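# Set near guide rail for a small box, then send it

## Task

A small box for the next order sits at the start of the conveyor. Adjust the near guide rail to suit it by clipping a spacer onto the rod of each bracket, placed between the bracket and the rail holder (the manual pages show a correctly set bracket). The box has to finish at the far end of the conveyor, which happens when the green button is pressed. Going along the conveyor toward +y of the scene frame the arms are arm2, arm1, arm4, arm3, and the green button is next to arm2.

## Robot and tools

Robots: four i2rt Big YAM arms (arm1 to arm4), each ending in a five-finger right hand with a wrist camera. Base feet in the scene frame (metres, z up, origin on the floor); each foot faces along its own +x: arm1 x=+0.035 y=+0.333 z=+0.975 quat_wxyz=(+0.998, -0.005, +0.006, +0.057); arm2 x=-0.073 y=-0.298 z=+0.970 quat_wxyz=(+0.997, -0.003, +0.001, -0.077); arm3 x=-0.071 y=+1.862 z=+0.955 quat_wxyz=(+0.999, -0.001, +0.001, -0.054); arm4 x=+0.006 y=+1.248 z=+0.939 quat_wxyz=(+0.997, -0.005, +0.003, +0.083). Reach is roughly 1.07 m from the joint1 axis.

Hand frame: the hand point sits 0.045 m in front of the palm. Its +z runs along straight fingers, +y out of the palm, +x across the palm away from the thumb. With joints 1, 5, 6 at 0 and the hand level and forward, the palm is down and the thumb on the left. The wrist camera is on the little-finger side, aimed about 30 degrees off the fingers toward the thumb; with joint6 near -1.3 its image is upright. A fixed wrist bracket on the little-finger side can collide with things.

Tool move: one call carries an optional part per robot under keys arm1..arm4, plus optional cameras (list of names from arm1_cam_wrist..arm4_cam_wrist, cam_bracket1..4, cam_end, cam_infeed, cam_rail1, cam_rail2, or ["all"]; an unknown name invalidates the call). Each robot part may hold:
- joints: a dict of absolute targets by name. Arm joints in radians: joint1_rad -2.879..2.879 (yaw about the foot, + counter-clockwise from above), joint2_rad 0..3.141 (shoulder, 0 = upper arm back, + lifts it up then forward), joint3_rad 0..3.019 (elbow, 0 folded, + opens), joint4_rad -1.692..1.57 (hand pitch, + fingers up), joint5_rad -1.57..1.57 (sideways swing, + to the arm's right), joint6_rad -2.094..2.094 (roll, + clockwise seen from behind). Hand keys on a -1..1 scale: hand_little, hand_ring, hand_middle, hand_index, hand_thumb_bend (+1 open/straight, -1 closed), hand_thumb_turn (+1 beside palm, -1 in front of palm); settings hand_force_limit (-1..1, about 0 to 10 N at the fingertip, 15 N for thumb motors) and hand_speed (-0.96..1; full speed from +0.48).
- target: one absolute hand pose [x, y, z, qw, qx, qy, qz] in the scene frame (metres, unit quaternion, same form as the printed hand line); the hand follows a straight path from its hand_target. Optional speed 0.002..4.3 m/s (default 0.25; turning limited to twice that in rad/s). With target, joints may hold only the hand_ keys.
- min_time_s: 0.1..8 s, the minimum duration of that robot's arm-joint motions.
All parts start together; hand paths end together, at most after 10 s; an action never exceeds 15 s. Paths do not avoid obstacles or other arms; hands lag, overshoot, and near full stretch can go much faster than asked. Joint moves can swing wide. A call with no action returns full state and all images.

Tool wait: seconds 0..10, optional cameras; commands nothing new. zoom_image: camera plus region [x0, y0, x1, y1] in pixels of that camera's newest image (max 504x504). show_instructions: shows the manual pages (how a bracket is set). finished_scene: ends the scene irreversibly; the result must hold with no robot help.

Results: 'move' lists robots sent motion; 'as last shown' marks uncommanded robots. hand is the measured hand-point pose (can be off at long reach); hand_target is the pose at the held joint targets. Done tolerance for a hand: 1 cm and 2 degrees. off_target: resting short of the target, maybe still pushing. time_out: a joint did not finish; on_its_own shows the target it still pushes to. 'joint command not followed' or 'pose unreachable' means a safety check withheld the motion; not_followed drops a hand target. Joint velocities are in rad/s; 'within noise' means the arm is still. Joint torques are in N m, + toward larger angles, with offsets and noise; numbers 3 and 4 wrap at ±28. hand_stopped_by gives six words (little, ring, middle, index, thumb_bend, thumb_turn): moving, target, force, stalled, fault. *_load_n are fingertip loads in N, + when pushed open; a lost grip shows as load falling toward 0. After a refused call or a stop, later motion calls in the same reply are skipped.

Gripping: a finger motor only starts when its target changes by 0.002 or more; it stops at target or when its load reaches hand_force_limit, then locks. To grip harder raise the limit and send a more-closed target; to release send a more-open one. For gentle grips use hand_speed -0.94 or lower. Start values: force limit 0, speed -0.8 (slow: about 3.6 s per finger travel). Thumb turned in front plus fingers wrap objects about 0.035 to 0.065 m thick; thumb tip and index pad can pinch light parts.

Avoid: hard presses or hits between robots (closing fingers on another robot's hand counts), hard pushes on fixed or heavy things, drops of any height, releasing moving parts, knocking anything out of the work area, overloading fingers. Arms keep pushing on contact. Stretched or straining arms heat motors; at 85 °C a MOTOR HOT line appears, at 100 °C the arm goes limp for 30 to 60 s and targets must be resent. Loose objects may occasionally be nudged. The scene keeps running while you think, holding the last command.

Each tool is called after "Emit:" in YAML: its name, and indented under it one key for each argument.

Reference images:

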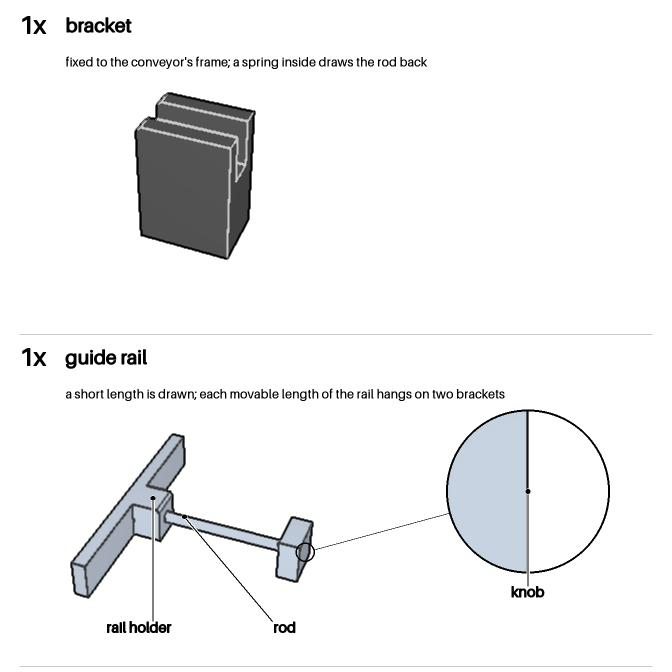

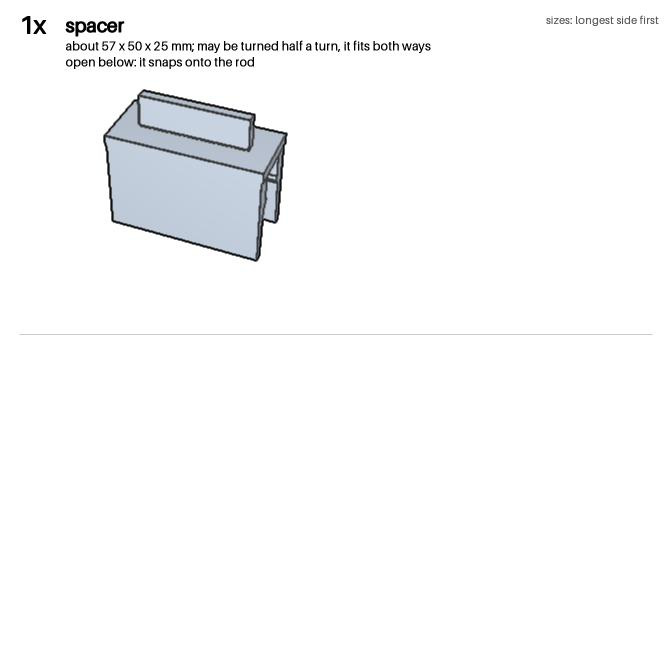

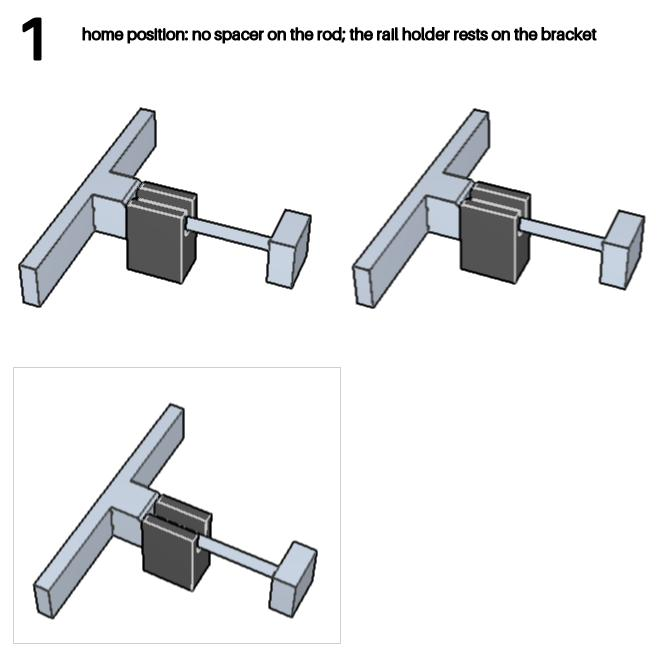

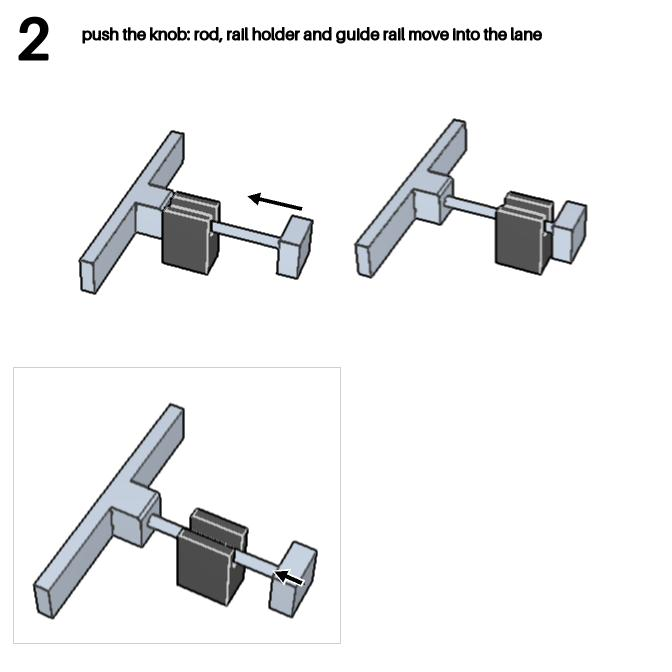

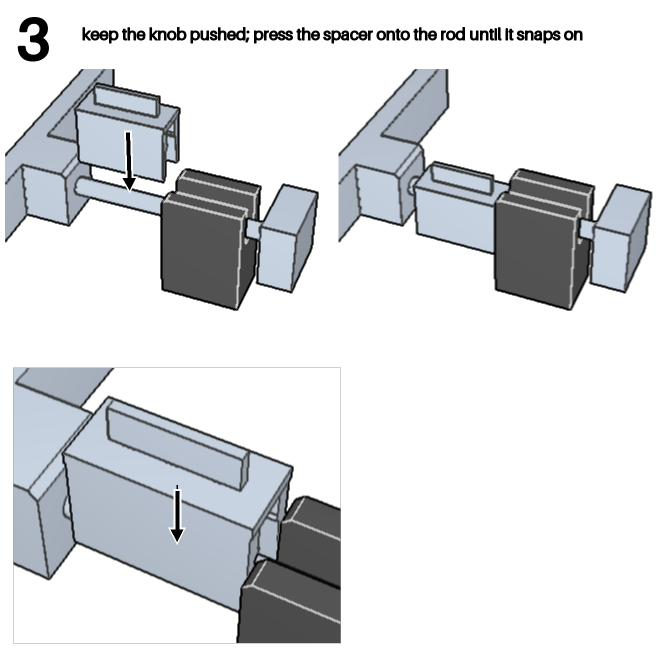

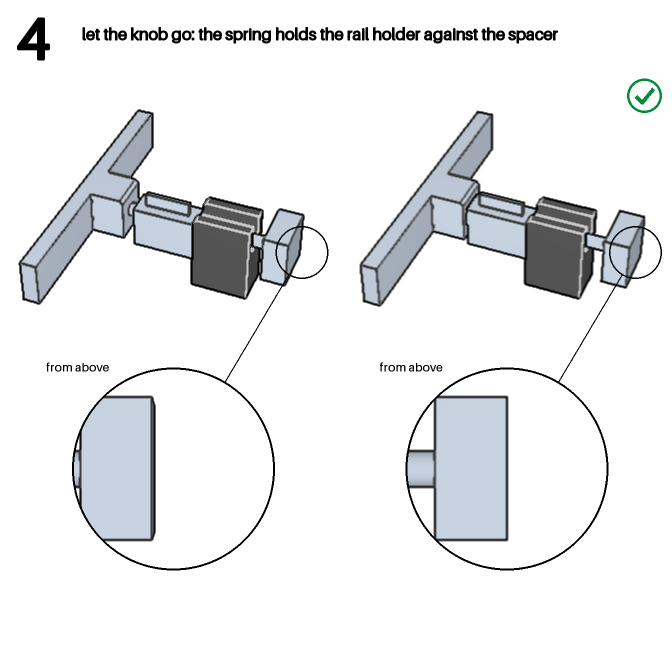

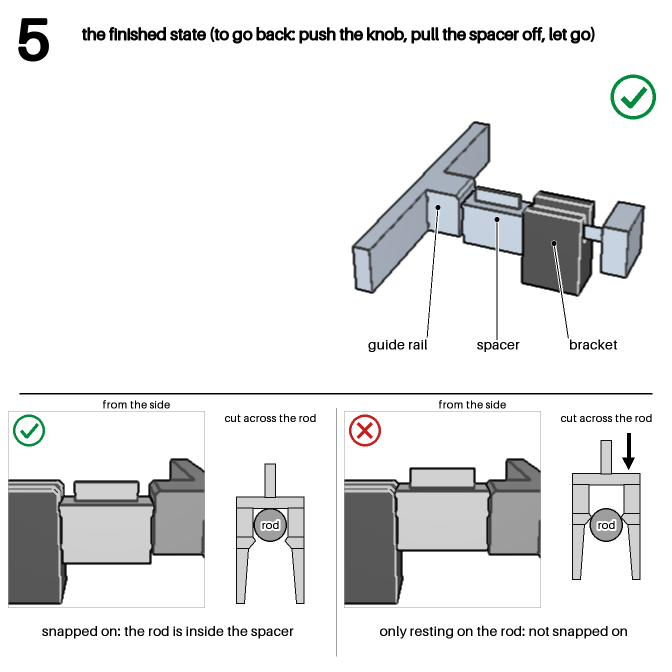

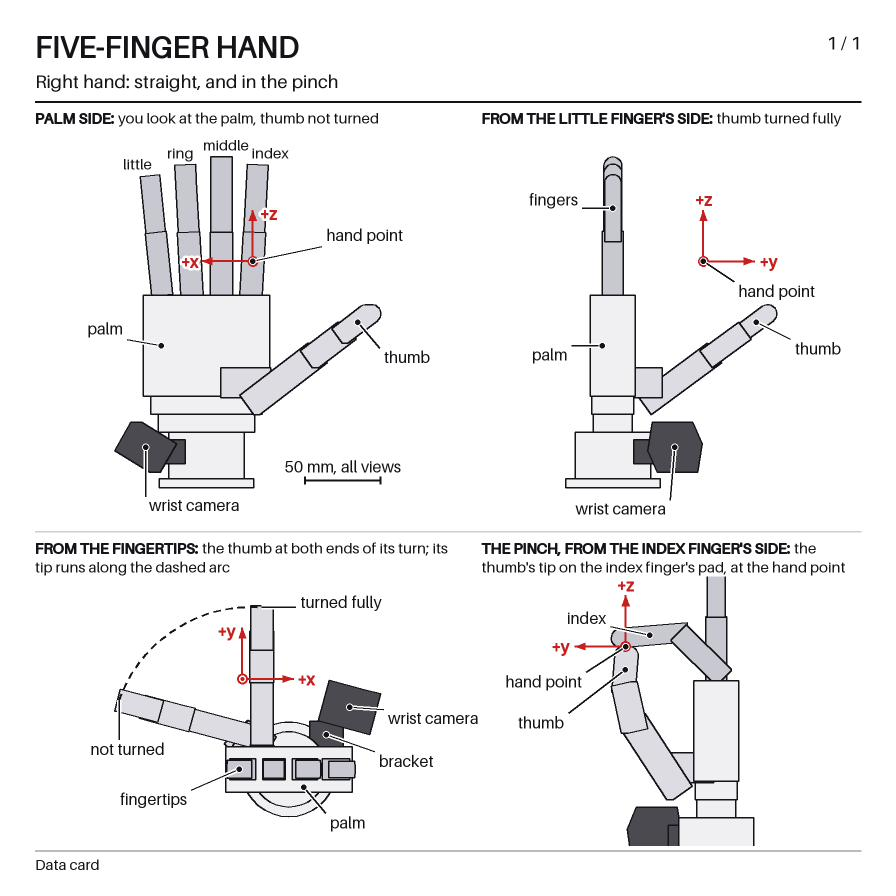

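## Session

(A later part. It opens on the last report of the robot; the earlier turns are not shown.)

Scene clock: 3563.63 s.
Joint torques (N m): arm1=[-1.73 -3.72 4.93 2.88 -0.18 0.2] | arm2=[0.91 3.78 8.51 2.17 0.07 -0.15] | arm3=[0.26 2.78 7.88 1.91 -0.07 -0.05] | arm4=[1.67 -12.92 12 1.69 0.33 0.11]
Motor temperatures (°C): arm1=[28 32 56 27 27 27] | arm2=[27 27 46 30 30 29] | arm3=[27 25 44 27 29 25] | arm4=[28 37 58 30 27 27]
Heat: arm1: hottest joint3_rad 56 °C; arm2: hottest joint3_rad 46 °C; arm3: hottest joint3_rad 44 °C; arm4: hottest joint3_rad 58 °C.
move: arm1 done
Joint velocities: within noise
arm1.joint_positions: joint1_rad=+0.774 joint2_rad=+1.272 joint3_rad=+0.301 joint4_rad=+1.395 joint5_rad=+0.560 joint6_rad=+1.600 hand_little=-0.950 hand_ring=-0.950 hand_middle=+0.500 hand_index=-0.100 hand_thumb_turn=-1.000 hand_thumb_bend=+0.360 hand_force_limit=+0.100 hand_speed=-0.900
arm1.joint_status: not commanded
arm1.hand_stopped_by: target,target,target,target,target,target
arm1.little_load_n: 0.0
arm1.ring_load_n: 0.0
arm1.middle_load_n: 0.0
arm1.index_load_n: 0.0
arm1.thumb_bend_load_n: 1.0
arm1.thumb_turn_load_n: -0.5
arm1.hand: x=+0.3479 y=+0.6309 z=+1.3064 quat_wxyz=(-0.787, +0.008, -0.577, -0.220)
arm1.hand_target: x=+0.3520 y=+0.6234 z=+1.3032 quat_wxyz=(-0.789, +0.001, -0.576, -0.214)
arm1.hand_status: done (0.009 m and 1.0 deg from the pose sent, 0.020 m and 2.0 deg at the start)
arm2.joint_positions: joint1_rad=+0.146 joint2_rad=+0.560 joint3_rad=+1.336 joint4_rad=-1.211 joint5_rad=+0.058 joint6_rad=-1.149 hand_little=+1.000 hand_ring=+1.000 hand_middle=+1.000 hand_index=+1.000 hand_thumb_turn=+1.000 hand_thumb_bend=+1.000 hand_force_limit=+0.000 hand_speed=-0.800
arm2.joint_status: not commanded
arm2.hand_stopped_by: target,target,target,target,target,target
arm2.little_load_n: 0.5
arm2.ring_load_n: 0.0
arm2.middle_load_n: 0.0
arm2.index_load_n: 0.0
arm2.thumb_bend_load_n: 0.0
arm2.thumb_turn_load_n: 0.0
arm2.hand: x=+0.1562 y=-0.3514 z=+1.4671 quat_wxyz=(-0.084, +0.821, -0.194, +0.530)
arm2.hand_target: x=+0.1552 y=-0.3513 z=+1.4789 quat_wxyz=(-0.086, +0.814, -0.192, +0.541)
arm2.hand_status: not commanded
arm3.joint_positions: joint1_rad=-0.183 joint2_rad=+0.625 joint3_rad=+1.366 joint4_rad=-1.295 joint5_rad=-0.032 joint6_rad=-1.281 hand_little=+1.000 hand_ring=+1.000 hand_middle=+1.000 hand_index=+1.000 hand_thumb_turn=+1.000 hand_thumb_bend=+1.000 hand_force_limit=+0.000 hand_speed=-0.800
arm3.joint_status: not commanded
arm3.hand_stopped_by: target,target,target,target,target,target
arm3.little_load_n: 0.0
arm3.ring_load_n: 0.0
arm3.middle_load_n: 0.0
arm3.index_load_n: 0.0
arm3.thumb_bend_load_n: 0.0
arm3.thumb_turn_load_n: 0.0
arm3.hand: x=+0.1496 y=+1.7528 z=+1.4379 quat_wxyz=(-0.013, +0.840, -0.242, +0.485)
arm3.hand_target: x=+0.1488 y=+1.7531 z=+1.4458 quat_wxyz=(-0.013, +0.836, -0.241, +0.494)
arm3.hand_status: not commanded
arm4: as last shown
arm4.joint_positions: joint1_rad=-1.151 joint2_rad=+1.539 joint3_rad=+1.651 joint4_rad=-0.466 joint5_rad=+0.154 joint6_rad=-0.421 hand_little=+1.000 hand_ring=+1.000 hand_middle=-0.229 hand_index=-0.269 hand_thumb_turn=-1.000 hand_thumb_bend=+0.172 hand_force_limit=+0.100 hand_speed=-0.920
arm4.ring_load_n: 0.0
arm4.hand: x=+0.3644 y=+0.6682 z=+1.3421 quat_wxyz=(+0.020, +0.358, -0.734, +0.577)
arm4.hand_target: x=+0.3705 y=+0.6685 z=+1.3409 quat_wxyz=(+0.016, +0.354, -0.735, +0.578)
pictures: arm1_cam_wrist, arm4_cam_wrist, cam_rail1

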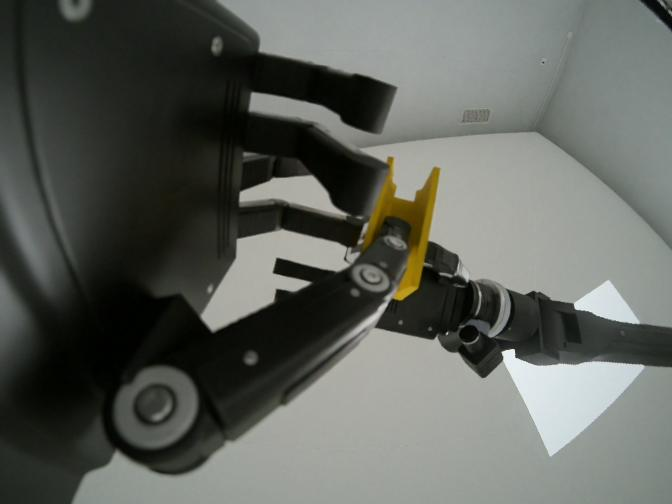

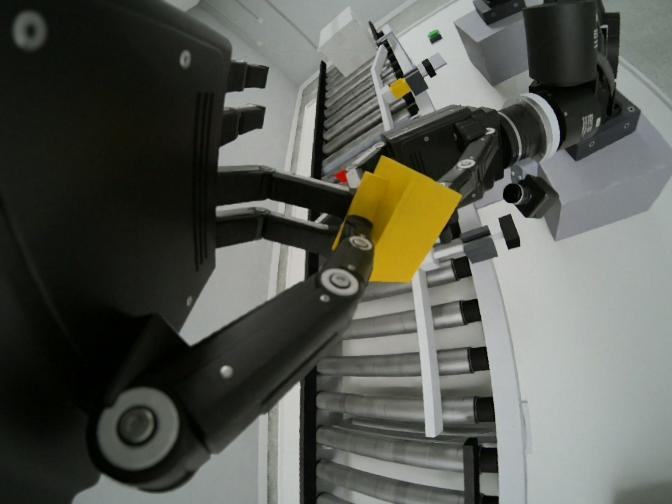

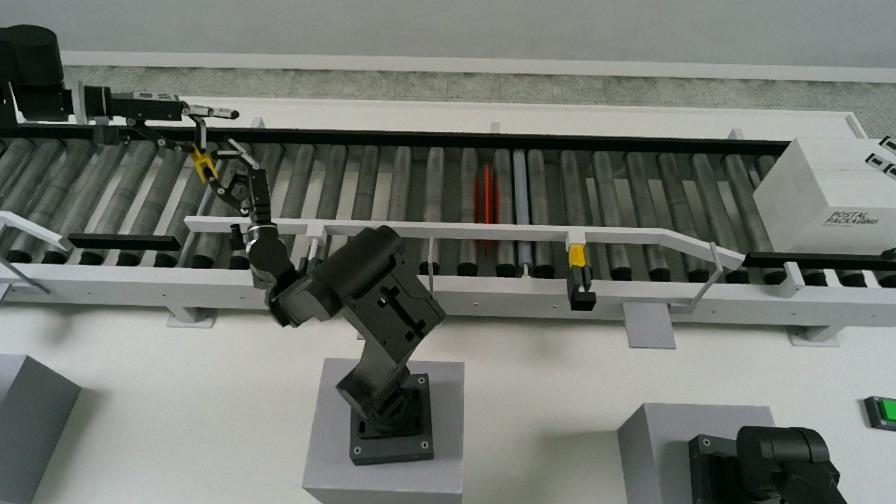

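Emit:
move:
  arm1: {"target":[0.338,0.595,1.245,-0.789,0.002,-0.575,-0.215],"speed":0.08}
  cameras: ["arm4_cam_wrist","arm1_cam_wrist","cam_rail1"]

Emit:
zoom_image:
  camera: "arm4_cam_wrist"
  region: [280, 120, 460, 280]

Scene clock: 3569.10 s.
Joint torques (N m): arm1=[-1.2 -3.19 3.63 2.91 -0.28 0.32] | arm2=[0.85 3.78 8.51 2.17 0.07 -0.15] | arm3=[0.21 2.84 7.87 1.91 -0.08 -0.05] | arm4=[1.61 -12.92 12 1.69 0.33 0.11]
Motor temperatures (°C): arm1=[28 32 55 27 27 27] | arm2=[27 27 46 30 30 29] | arm3=[27 25 44 27 29 25] | arm4=[28 38 57 29 27 27]
Heat: arm1: hottest joint3_rad 55 °C; arm2: hottest joint3_rad 46 °C; arm3: hottest joint3_rad 44 °C; arm4: hottest joint3_rad 57 °C.
move: arm1 off_target
Joint velocities: within noise
arm1.joint_positions: joint1_rad=+0.734 joint2_rad=+1.375 joint3_rad=+0.166 joint4_rad=+1.538 joint5_rad=+0.536 joint6_rad=+1.642 hand_little=-0.950 hand_ring=-0.950 hand_middle=+0.500 hand_index=-0.100 hand_thumb_turn=-1.000 hand_thumb_bend=+0.360 hand_force_limit=+0.100 hand_speed=-0.900
arm1.joint_status: not commanded
arm1.hand_stopped_by: target,target,target,target,target,target
arm1.little_load_n: 0.0
arm1.ring_load_n: 0.0
arm1.middle_load_n: 0.0
arm1.index_load_n: -0.5
arm1.thumb_bend_load_n: 0.0
arm1.thumb_turn_load_n: -0.5
arm1.hand: x=+0.3368 y=+0.5985 z=+1.2474 quat_wxyz=(-0.768, +0.016, -0.606, -0.206)
arm1.hand_target: x=+0.3387 y=+0.5931 z=+1.2461 quat_wxyz=(-0.768, +0.009, -0.605, -0.207)
arm1.hand_status: off_target (0.004 m and 4.7 deg from the pose sent, 0.072 m and 1.0 deg at the start; a joint's target at an end of its range on 29 of 41 steps)
arm2, arm3, arm4: as last shown
arm2.little_load_n: 0.0
arm4.joint_positions: joint1_rad=-1.151 joint2_rad=+1.539 joint3_rad=+1.650 joint4_rad=-0.466 joint5_rad=+0.154 joint6_rad=-0.421 hand_little=+1.000 hand_ring=+1.000 hand_middle=-0.229 hand_index=-0.269 hand_thumb_turn=-1.000 hand_thumb_bend=+0.172 hand_force_limit=+0.100 hand_speed=-0.920
arm4.middle_load_n: 5.0
arm4.index_load_n: 6.0
arm4.thumb_bend_load_n: 5.0
arm4.thumb_turn_load_n: -0.5
arm4.hand: x=+0.3643 y=+0.6683 z=+1.3412 quat_wxyz=(+0.020, +0.358, -0.735, +0.576)
arm4.hand_target: x=+0.3703 y=+0.6689 z=+1.3405 quat_wxyz=(+0.016, +0.354, -0.735, +0.578)
pictures: arm1_cam_wrist, arm4_cam_wrist, cam_rail1

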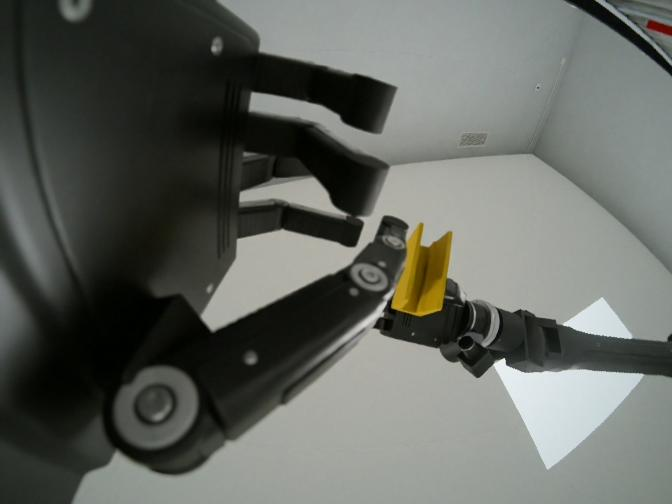

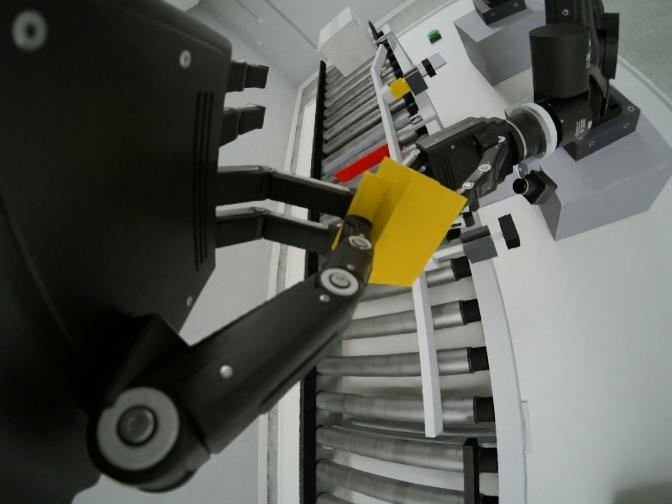

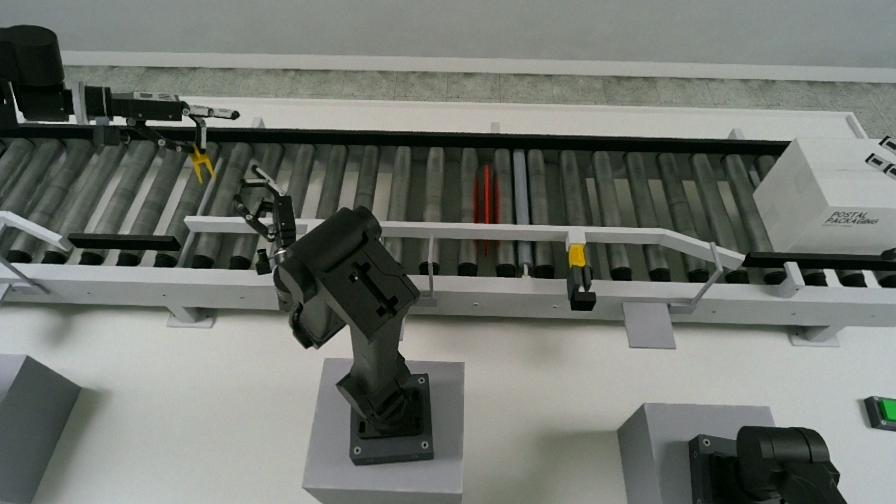

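Scaled by 2.800 from the camera's image (finer frame: 960x720).

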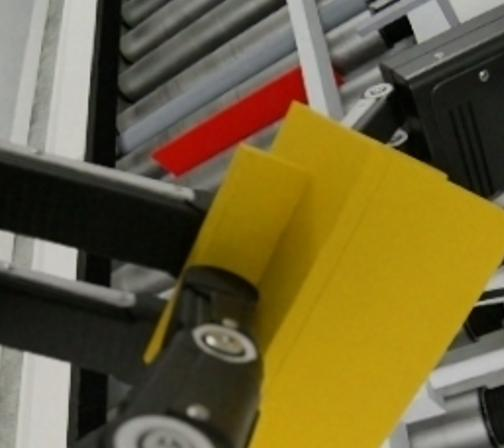

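Emit:
move:
  arm1: {"joints":{"joint1_rad":-0.3,"joint2_rad":0.9,"joint3_rad":0.6},"min_time_s":4}

Emit:
move:
  arm1: {"joints":{"joint1_rad":-0.6,"joint2_rad":0.8,"joint3_rad":1.0,"joint4_rad":-0.2,"joint5_rad":0.0,"joint6_rad":0.0,"hand_index":-0.95,"hand_middle":-0.95,"hand_thumb_bend":1.0,"hand_thumb_turn":-0.95},"min_time_s":4}
  arm4: {"joints":{"joint2_rad":1.45},"min_time_s":2}
  cameras: ["arm4_cam_wrist","cam_rail1","arm1_cam_wrist"]

Emit:
zoom_image:
  camera: "arm4_cam_wrist"
  region: [280, 120, 480, 300]

Scene clock: 3583.33 s.
Joint torques (N m): arm1=[-1.2 -2.14 10.58 0.84 -0.48 0.28] | arm2=[0.97 3.78 8.5 2.17 0.07 -0.15] | arm3=[0.26 2.84 7.88 1.91 -0.08 -0.05] | arm4=[1.73 -12.98 11.99 1.69 0.32 0.11]
Motor temperatures (°C): arm1=[28 32 52 27 27 27] | arm2=[27 27 46 30 30 29] | arm3=[27 25 44 27 29 25] | arm4=[28 38 57 29 27 27]
Heat: arm1: hottest joint3_rad 52 °C; arm2: hottest joint3_rad 46 °C; arm3: hottest joint3_rad 44 °C; arm4: hottest joint3_rad 57 °C.
move: arm1 done
Joint velocities: within noise
arm1.joint_positions: joint1_rad=-0.297 joint2_rad=+0.904 joint3_rad=+0.556 joint4_rad=+1.550 joint5_rad=+0.536 joint6_rad=+1.643 hand_little=-0.950 hand_ring=-0.950 hand_middle=+0.500 hand_index=-0.100 hand_thumb_turn=-1.000 hand_thumb_bend=+0.360 hand_force_limit=+0.100 hand_speed=-0.900
arm1.joint_status: all done
arm1.hand_stopped_by: target,target,target,target,target,target
arm1.little_load_n: 0.0
arm1.ring_load_n: 0.0
arm1.middle_load_n: 0.0
arm1.index_load_n: 0.0
arm1.thumb_bend_load_n: 0.0
arm1.thumb_turn_load_n: 0.0
arm1.hand: x=+0.2935 y=+0.2414 z=+1.5781 quat_wxyz=(-0.944, -0.275, -0.147, +0.103)
arm1.hand_target: x=+0.2797 y=+0.2413 z=+1.5989 quat_wxyz=(-0.950, -0.273, -0.115, +0.096)
arm1.hand_status: not commanded
arm2, arm3, arm4: as last shown
arm4.index_load_n: 5.5
arm4.thumb_turn_load_n: 0.0
pictures: none

Scene clock: 3589.00 s.
Joint torques (N m): arm1=[-1.32 -3.66 13.14 1.54 -0.11 -0.01] | arm2=[0.91 3.78 8.5 2.17 0.07 -0.15] | arm3=[0.21 2.84 7.88 1.91 -0.07 -0.05] | arm4=[1.73 -13.98 11.93 1.74 0.32 0.12]
Motor temperatures (°C): arm1=[28 32 54 27 27 27] | arm2=[27 27 46 30 30 29] | arm3=[27 25 44 27 29 25] | arm4=[28 38 56 29 27 27]
Heat: arm1: hottest joint3_rad 54 °C; arm2: hottest joint3_rad 46 °C; arm3: hottest joint3_rad 44 °C; arm4: hottest joint3_rad 56 °C.
move: arm1 done; arm4 done
Joint velocities: within noise
arm1.joint_positions: joint1_rad=-0.579 joint2_rad=+0.812 joint3_rad=+0.942 joint4_rad=-0.186 joint5_rad=-0.009 joint6_rad=+0.022 hand_little=-0.950 hand_ring=-0.950 hand_middle=-0.950 hand_index=-0.950 hand_thumb_turn=-0.950 hand_thumb_bend=+1.000 hand_force_limit=+0.100 hand_speed=-0.900
arm1.joint_status: all done
arm1.hand_stopped_by: target,target,target,target,target,target
arm1.little_load_n: 0.0
arm1.ring_load_n: 0.0
arm1.middle_load_n: 0.0
arm1.index_load_n: 0.0
arm1.thumb_bend_load_n: 0.0
arm1.thumb_turn_load_n: 0.0
arm1.hand: x=+0.4600 y=+0.1631 z=+1.3994 quat_wxyz=(-0.364, +0.382, -0.620, +0.580)
arm1.hand_target: x=+0.4543 y=+0.1600 z=+1.4359 quat_wxyz=(-0.368, +0.373, -0.605, +0.600)
arm1.hand_status: not commanded
arm2, arm3: as last shown
arm2.ring_load_n: -0.5
arm4.joint_positions: joint1_rad=-1.151 joint2_rad=+1.470 joint3_rad=+1.650 joint4_rad=-0.466 joint5_rad=+0.154 joint6_rad=-0.421 hand_little=+1.000 hand_ring=+1.000 hand_middle=-0.229 hand_index=-0.269 hand_thumb_turn=-1.000 hand_thumb_bend=+0.172 hand_force_limit=+0.100 hand_speed=-0.920
arm4.joint_status: all done
arm4.hand_stopped_by: target,target,force,force,target,target
arm4.little_load_n: 0.0
arm4.ring_load_n: 0.0
arm4.middle_load_n: 5.0
arm4.index_load_n: 6.0
arm4.thumb_bend_load_n: 5.0
arm4.thumb_turn_load_n: 0.0
arm4.hand: x=+0.3535 y=+0.6854 z=+1.3861 quat_wxyz=(+0.016, +0.346, -0.718, +0.604)
arm4.hand_target: x=+0.3549 y=+0.6928 z=+1.4017 quat_wxyz=(+0.010, +0.338, -0.712, +0.615)
arm4.hand_status: not commanded
pictures: arm1_cam_wrist, arm4_cam_wrist, cam_rail1

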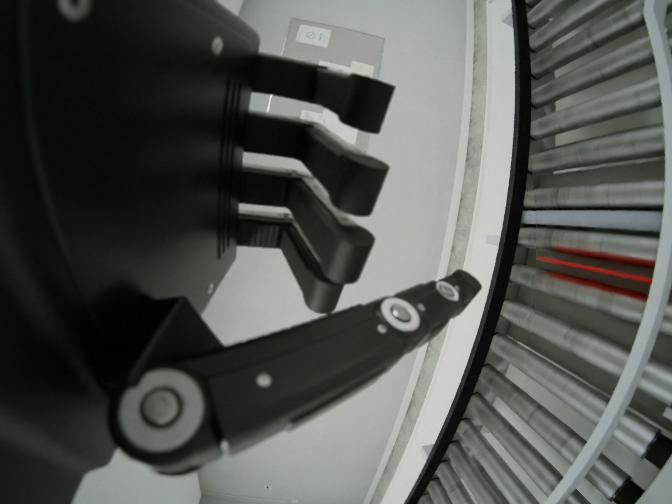

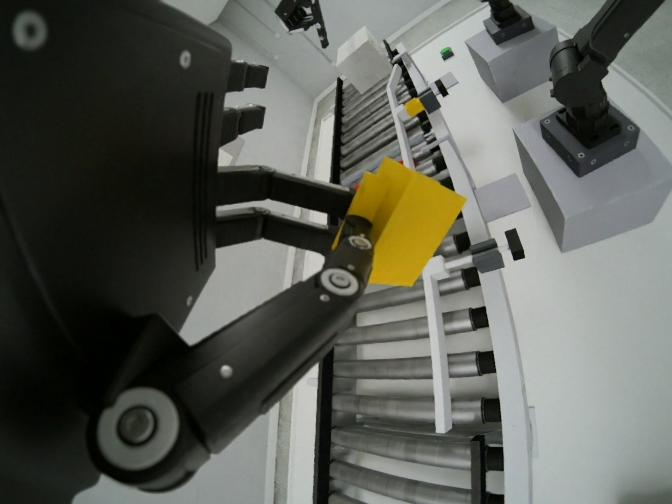

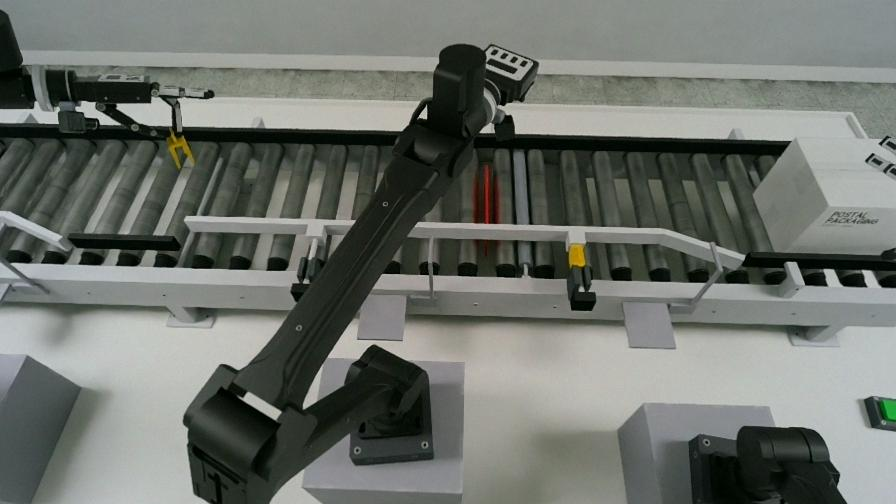

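Scaled by 2.520 from the camera's image (finer frame: 960x720).

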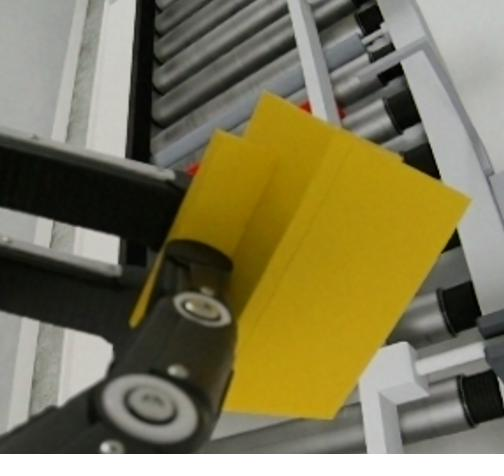

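Emit:
move:
  arm4: {"target":[0.405,0.57,1.13,-0.0492,-0.0738,0.8172,-0.5695],"speed":0.12}
  cameras: ["arm4_cam_wrist","cam_bracket1"]

Emit:
zoom_image:
  camera: "arm4_cam_wrist"
  region: [280, 120, 480, 300]

Scene clock: 3614.73 s.
Joint torques (N m): arm1=[-1.44 -3.66 13.15 1.54 -0.11 -0.02] | arm2=[0.97 3.78 8.51 2.17 0.07 -0.15] | arm3=[0.26 2.84 7.88 1.92 -0.08 -0.05] | arm4=[2.08 -18.2 15.9 2.11 0.59 0.22]
Motor temperatures (°C): arm1=[28 32 59 27 27 27] | arm2=[27 27 46 30 30 29] | arm3=[27 25 44 27 29 25] | arm4=[28 37 56 29 27 27]
Heat: arm1: hottest joint3_rad 59 °C; arm2: hottest joint3_rad 46 °C; arm3: hottest joint3_rad 44 °C; arm4: hottest joint3_rad 56 °C.
move: arm4 off_target
Joint velocities: within noise
arm1, arm2, arm3: as last shown
arm2.ring_load_n: 0.0
arm4.joint_positions: joint1_rad=-1.125 joint2_rad=+1.901 joint3_rad=+1.523 joint4_rad=-0.139 joint5_rad=+0.568 joint6_rad=+0.058 hand_little=+1.000 hand_ring=+1.000 hand_middle=-0.229 hand_index=-0.269 hand_thumb_turn=-1.000 hand_thumb_bend=+0.172 hand_force_limit=+0.100 hand_speed=-0.920
arm4.joint_status: not commanded
arm4.hand_stopped_by: target,target,force,force,target,target
arm4.little_load_n: 0.0
arm4.ring_load_n: 0.0
arm4.middle_load_n: 5.0
arm4.index_load_n: 6.0
arm4.thumb_bend_load_n: 5.0
arm4.thumb_turn_load_n: 0.0
arm4.hand: x=+0.3802 y=+0.5863 z=+1.0927 quat_wxyz=(+0.073, +0.093, -0.834, +0.540)
arm4.hand_target: x=+0.4021 y=+0.5753 z=+1.1304 quat_wxyz=(+0.049, +0.073, -0.817, +0.570)
arm4.hand_status: off_target (0.048 m and 5.2 deg from the pose sent, 0.286 m and 33.8 deg at the start)

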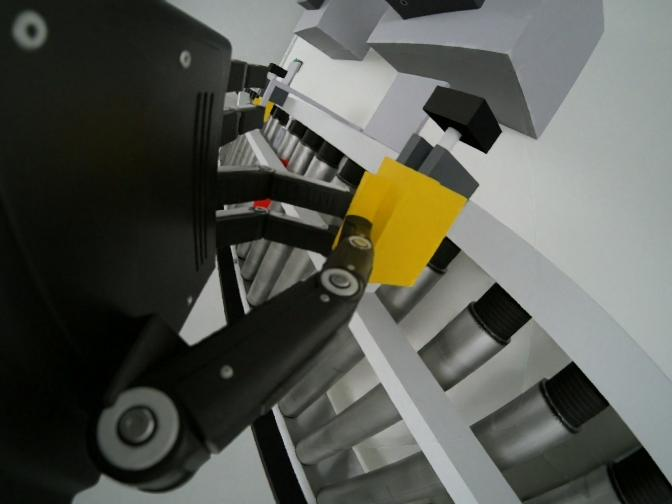

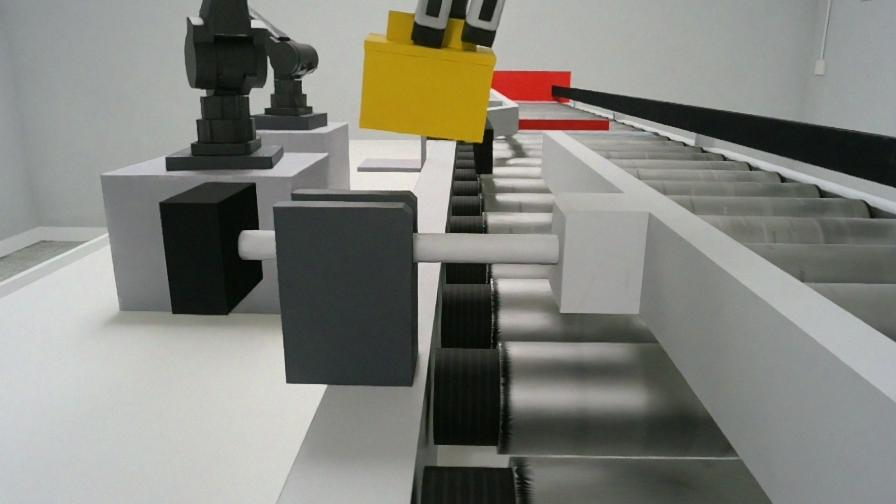

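Scaled by 2.520 from the camera's image (finer frame: 960x720).

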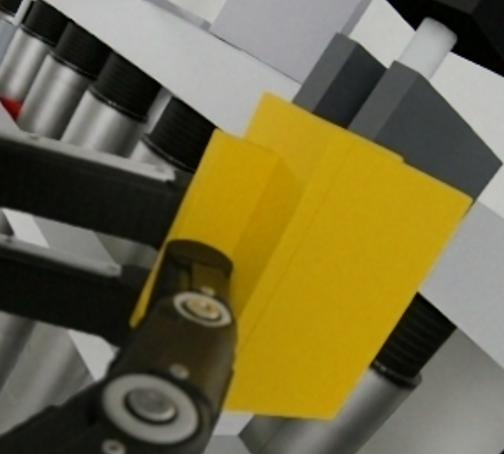

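Emit:
move:
  arm4: {"target":[0.405,0.565,1.145,-0.0492,-0.0738,0.8172,-0.5695],"speed":0.1}
  cameras: ["cam_bracket1"]

Emit:
zoom_image:
  camera: "cam_bracket1"
  region: [330, 0, 590, 230]

Scene clock: 3618.73 s.
Joint torques (N m): arm1=[-1.08 -3.49 13.14 1.4 -0.13 0] | arm2=[0.91 3.78 8.5 2.15 0.07 -0.15] | arm3=[0.21 2.84 7.87 1.91 -0.08 -0.05] | arm4=[1.67 -16.91 16.03 0.8 0.33 0.17]
Motor temperatures (°C): arm1=[28 32 60 27 27 27] | arm2=[27 27 46 30 30 29] | arm3=[27 25 44 27 29 25] | arm4=[28 38 57 29 27 27]
Heat: arm1: hottest joint3_rad 60 °C; arm2: hottest joint3_rad 46 °C; arm3: hottest joint3_rad 44 °C; arm4: hottest joint3_rad 57 °C.
move: arm4 off_target
Joint velocities: within noise
arm1, arm2, arm3: as last shown
arm1.thumb_turn_load_n: 0.5
arm4.joint_positions: joint1_rad=-1.125 joint2_rad=+1.901 joint3_rad=+1.582 joint4_rad=-0.150 joint5_rad=+0.568 joint6_rad=+0.059 hand_little=+1.000 hand_ring=+1.000 hand_middle=-0.229 hand_index=-0.269 hand_thumb_turn=-1.000 hand_thumb_bend=+0.172 hand_force_limit=+0.100 hand_speed=-0.920
arm4.joint_status: not commanded
arm4.hand_stopped_by: target,target,force,force,target,target
arm4.little_load_n: 0.5
arm4.ring_load_n: 0.0
arm4.middle_load_n: 5.0
arm4.index_load_n: 6.0
arm4.thumb_bend_load_n: 5.0
arm4.thumb_turn_load_n: 0.0
arm4.hand: x=+0.3898 y=+0.5733 z=+1.1240 quat_wxyz=(+0.062, +0.083, -0.824, +0.558)
arm4.hand_target: x=+0.4049 y=+0.5657 z=+1.1447 quat_wxyz=(+0.049, +0.074, -0.817, +0.570)
arm4.hand_status: off_target (0.027 m and 2.4 deg from the pose sent, 0.062 m and 5.2 deg at the start)

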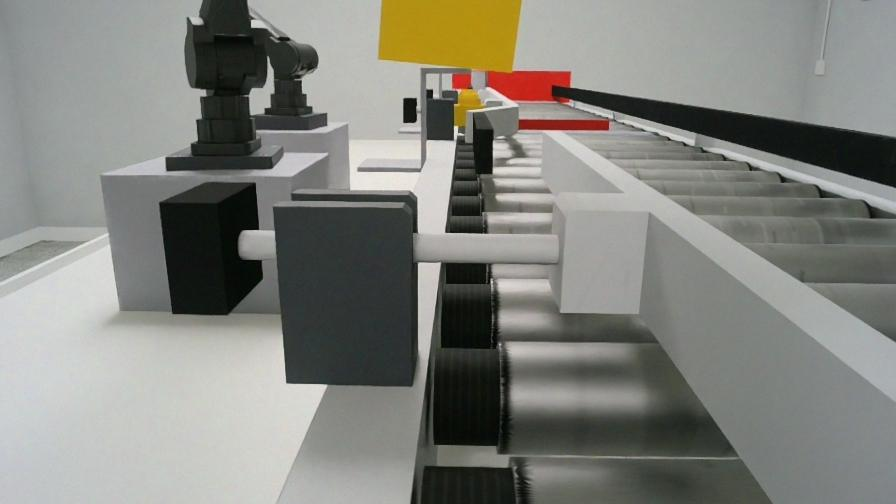

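Scaled by 1.938.

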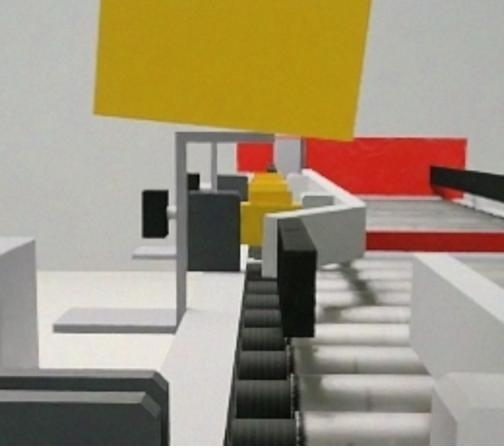

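Emit:
move:
  arm1: {"target":[0.13,-0.10,1.16,0.5,0.5,-0.5,0.5],"speed":0.2,"joints":{"hand_little":-1,"hand_ring":-1,"hand_middle":-1,"hand_index":-1}}
  cameras: ["cam_bracket2","cam_rail1"]

Scene clock: 3632.00 s.
Joint torques (N m): arm1=[-1.38 -4.6 6.15 3.14 0.03 -0.07] | arm2=[0.91 3.78 8.5 2.15 0.07 -0.15] | arm3=[0.21 2.84 7.87 1.91 -0.07 -0.05] | arm4=[1.73 -17.08 16.05 0.76 0.32 0.17]
Motor temperatures (°C): arm1=[28 32 60 27 27 27] | arm2=[27 27 46 30 30 29] | arm3=[27 25 44 27 29 25] | arm4=[28 38 61 29 27 27]
Heat: arm1: hottest joint3_rad 60 °C; arm2: hottest joint3_rad 46 °C; arm3: hottest joint3_rad 44 °C; arm4: hottest joint3_rad 61 °C.
move: arm1 done
Joint velocities: within noise
arm1.joint_positions: joint1_rad=-1.111 joint2_rad=+1.232 joint3_rad=+0.382 joint4_rad=+0.823 joint5_rad=+0.563 joint6_rad=-1.524 hand_little=-1.000 hand_ring=-1.000 hand_middle=-1.000 hand_index=-1.000 hand_thumb_turn=-0.950 hand_thumb_bend=+1.000 hand_force_limit=+0.100 hand_speed=-0.900
arm1.joint_status: all done
arm1.hand_stopped_by: target,target,target,target,target,target
arm1.little_load_n: 0.0
arm1.ring_load_n: 0.0
arm1.middle_load_n: 0.0
arm1.index_load_n: 0.0
arm1.thumb_bend_load_n: 0.0
arm1.thumb_turn_load_n: 0.5
arm1.hand: x=+0.1343 y=-0.1004 z=+1.1629 quat_wxyz=(+0.490, +0.500, -0.506, +0.504)
arm1.hand_target: x=+0.1283 y=-0.1006 z=+1.1628 quat_wxyz=(+0.497, +0.496, -0.505, +0.502)
arm1.hand_status: done (0.005 m and 1.5 deg from the pose sent, 0.485 m and 104.9 deg at the start)
arm2, arm3, arm4: as last shown
arm2.little_load_n: -0.5
arm4.little_load_n: 0.0

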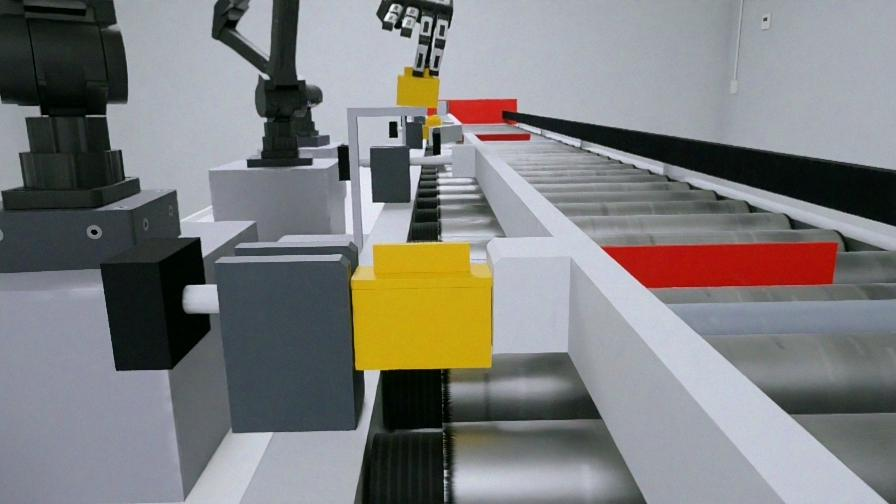

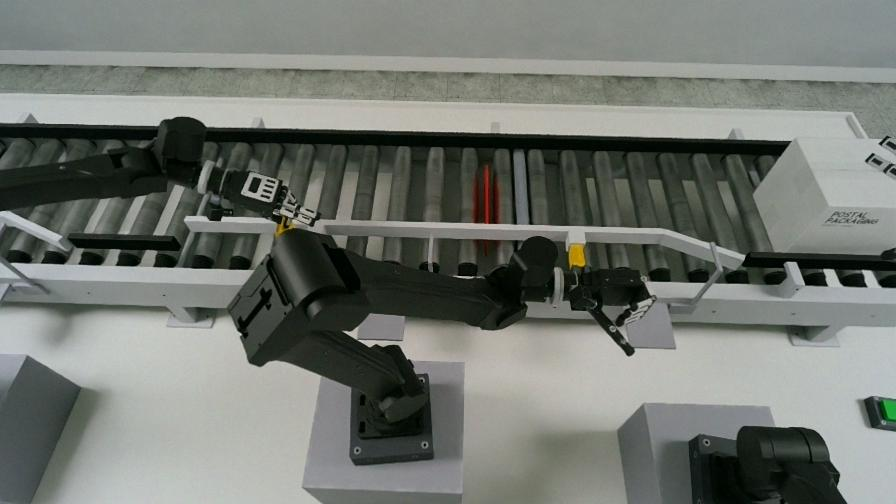

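Emit:
move:
  arm1: {"target":[0.145,-0.104,0.988,0.5,0.5,-0.5,0.5],"speed":0.15}

Emit:
move:
  arm1: {"target":[0.19,-0.104,0.992,0.5,0.5,-0.5,0.5],"speed":0.1}
  cameras: ["cam_bracket2","cam_bracket1"]

Scene clock: 3638.40 s.
Joint torques (N m): arm1=[0.85 -9.29 1.58 3.19 0.12 0.2] | arm2=[0.97 3.84 8.5 2.17 0.07 -0.15] | arm3=[0.26 2.84 7.87 1.91 -0.08 -0.05] | arm4=[1.79 -17.08 16.05 0.8 0.33 0.16]
Motor temperatures (°C): arm1=[28 32 59 27 27 27] | arm2=[27 27 46 30 30 29] | arm3=[27 25 44 27 29 25] | arm4=[28 38 62 29 27 27]
Heat: arm1: hottest joint3_rad 59 °C; arm2: hottest joint3_rad 46 °C; arm3: hottest joint3_rad 44 °C; arm4: hottest joint3_rad 62 °C.
move: arm1 off_target
Joint velocities: within noise
arm1.joint_positions: joint1_rad=-1.081 joint2_rad=+2.012 joint3_rad=+0.378 joint4_rad=+1.538 joint5_rad=+0.617 joint6_rad=-1.526 hand_little=-1.000 hand_ring=-1.000 hand_middle=-1.000 hand_index=-1.000 hand_thumb_turn=-0.950 hand_thumb_bend=+1.000 hand_force_limit=+0.100 hand_speed=-0.900
arm1.joint_status: not commanded
arm1.hand_stopped_by: target,target,target,target,target,target
arm1.little_load_n: 0.0
arm1.ring_load_n: 0.0
arm1.middle_load_n: 0.0
arm1.index_load_n: 0.0
arm1.thumb_bend_load_n: 0.0
arm1.thumb_turn_load_n: 0.5
arm1.hand: x=+0.1381 y=-0.1004 z=+0.9890 quat_wxyz=(+0.492, +0.518, -0.515, +0.473)
arm1.hand_target: x=+0.1459 y=-0.1027 z=+0.9908 quat_wxyz=(+0.489, +0.509, -0.514, +0.487)
arm1.hand_status: off_target (0.008 m and 4.2 deg from the pose sent, 0.175 m and 1.5 deg at the start; a joint's target at an end of its range on 23 of 53 steps)
arm2, arm3, arm4: as last shown
arm2.little_load_n: 0.0
arm4.middle_load_n: 4.5
pictures: none

Scene clock: 3639.40 s.
Joint torques (N m): arm1=[-0.73 -8.41 2.09 3.04 0.12 -0.07] | arm2=[0.91 3.84 8.5 2.15 0.07 -0.15] | arm3=[0.26 2.84 7.88 1.91 -0.07 -0.05] | arm4=[1.73 -17.03 16.06 0.79 0.32 0.17]
Motor temperatures (°C): arm1=[28 32 59 27 27 27] | arm2=[27 27 46 30 30 29] | arm3=[27 25 44 27 29 25] | arm4=[28 38 63 29 27 27]
Heat: arm1: hottest joint3_rad 59 °C; arm2: hottest joint3_rad 46 °C; arm3: hottest joint3_rad 44 °C; arm4: hottest joint3_rad 63 °C.
move: arm1 done
Joint velocities: within noise
arm1.joint_positions: joint1_rad=-0.964 joint2_rad=+2.035 joint3_rad=+0.454 joint4_rad=+1.538 joint5_rad=+0.725 joint6_rad=-1.529 hand_little=-1.000 hand_ring=-1.000 hand_middle=-1.000 hand_index=-1.000 hand_thumb_turn=-0.950 hand_thumb_bend=+1.000 hand_force_limit=+0.100 hand_speed=-0.900
arm1.joint_status: not commanded
arm1.hand_stopped_by: target,target,target,target,target,target
arm1.little_load_n: 0.0
arm1.ring_load_n: 0.0
arm1.middle_load_n: 0.0
arm1.index_load_n: 0.0
arm1.thumb_bend_load_n: 0.0
arm1.thumb_turn_load_n: 0.5
arm1.hand: x=+0.1865 y=-0.1028 z=+0.9940 quat_wxyz=(+0.495, +0.503, -0.507, +0.494)
arm1.hand_target: x=+0.1899 y=-0.1041 z=+0.9925 quat_wxyz=(+0.498, +0.502, -0.503, +0.497)
arm1.hand_status: done (0.004 m and 1.3 deg from the pose sent, 0.052 m and 4.2 deg at the start; a joint's target at an end of its range on 29 of 30 steps)
arm2.joint_positions: joint1_rad=+0.146 joint2_rad=+0.560 joint3_rad=+1.336 joint4_rad=-1.211 joint5_rad=+0.058 joint6_rad=-1.149 hand_little=+1.000 hand_ring=+1.000 hand_middle=+1.000 hand_index=+1.000 hand_thumb_turn=+1.000 hand_thumb_bend=+1.000 hand_force_limit=+0.000 hand_speed=-0.800
arm2.joint_status: not commanded
arm2.hand_stopped_by: target,target,target,target,target,target
arm2.little_load_n: 0.0
arm2.ring_load_n: 0.0
arm2.middle_load_n: 0.0
arm2.index_load_n: 0.0
arm2.thumb_bend_load_n: 0.0
arm2.thumb_turn_load_n: 0.0
arm2.hand: x=+0.1562 y=-0.3514 z=+1.4671 quat_wxyz=(-0.084, +0.821, -0.194, +0.530)
arm2.hand_target: x=+0.1552 y=-0.3513 z=+1.4789 quat_wxyz=(-0.086, +0.814, -0.192, +0.541)
arm2.hand_status: not commanded
arm3.joint_positions: joint1_rad=-0.183 joint2_rad=+0.625 joint3_rad=+1.366 joint4_rad=-1.295 joint5_rad=-0.032 joint6_rad=-1.281 hand_little=+1.000 hand_ring=+1.000 hand_middle=+1.000 hand_index=+1.000 hand_thumb_turn=+1.000 hand_thumb_bend=+1.000 hand_force_limit=+0.000 hand_speed=-0.800
arm3.joint_status: not commanded
arm3.hand_stopped_by: target,target,target,target,target,target
arm3.little_load_n: 0.0
arm3.ring_load_n: 0.0
arm3.middle_load_n: 0.0
arm3.index_load_n: 0.0
arm3.thumb_bend_load_n: 0.0
arm3.thumb_turn_load_n: 0.0
arm3.hand: x=+0.1496 y=+1.7528 z=+1.4379 quat_wxyz=(-0.013, +0.840, -0.242, +0.485)
arm3.hand_target: x=+0.1488 y=+1.7531 z=+1.4458 quat_wxyz=(-0.013, +0.836, -0.241, +0.494)
arm3.hand_status: not commanded
arm4: as last shown
arm4.middle_load_n: 5.0
pictures: cam_bracket1, cam_bracket2

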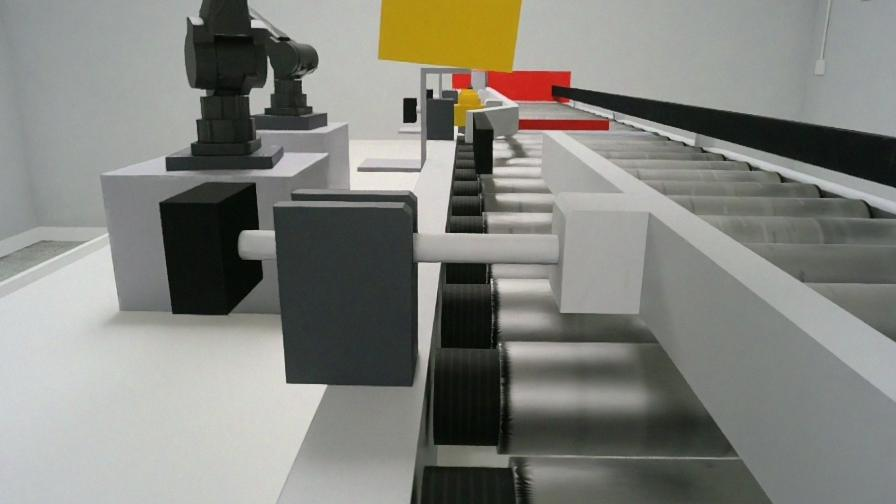

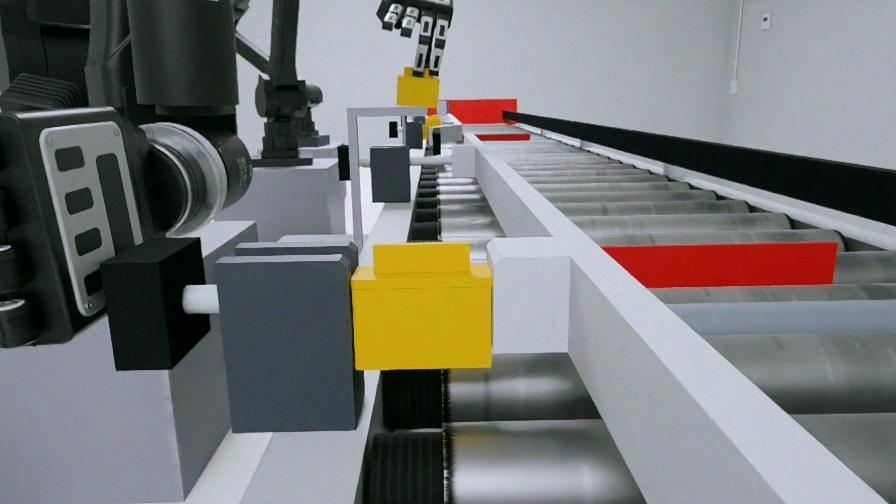

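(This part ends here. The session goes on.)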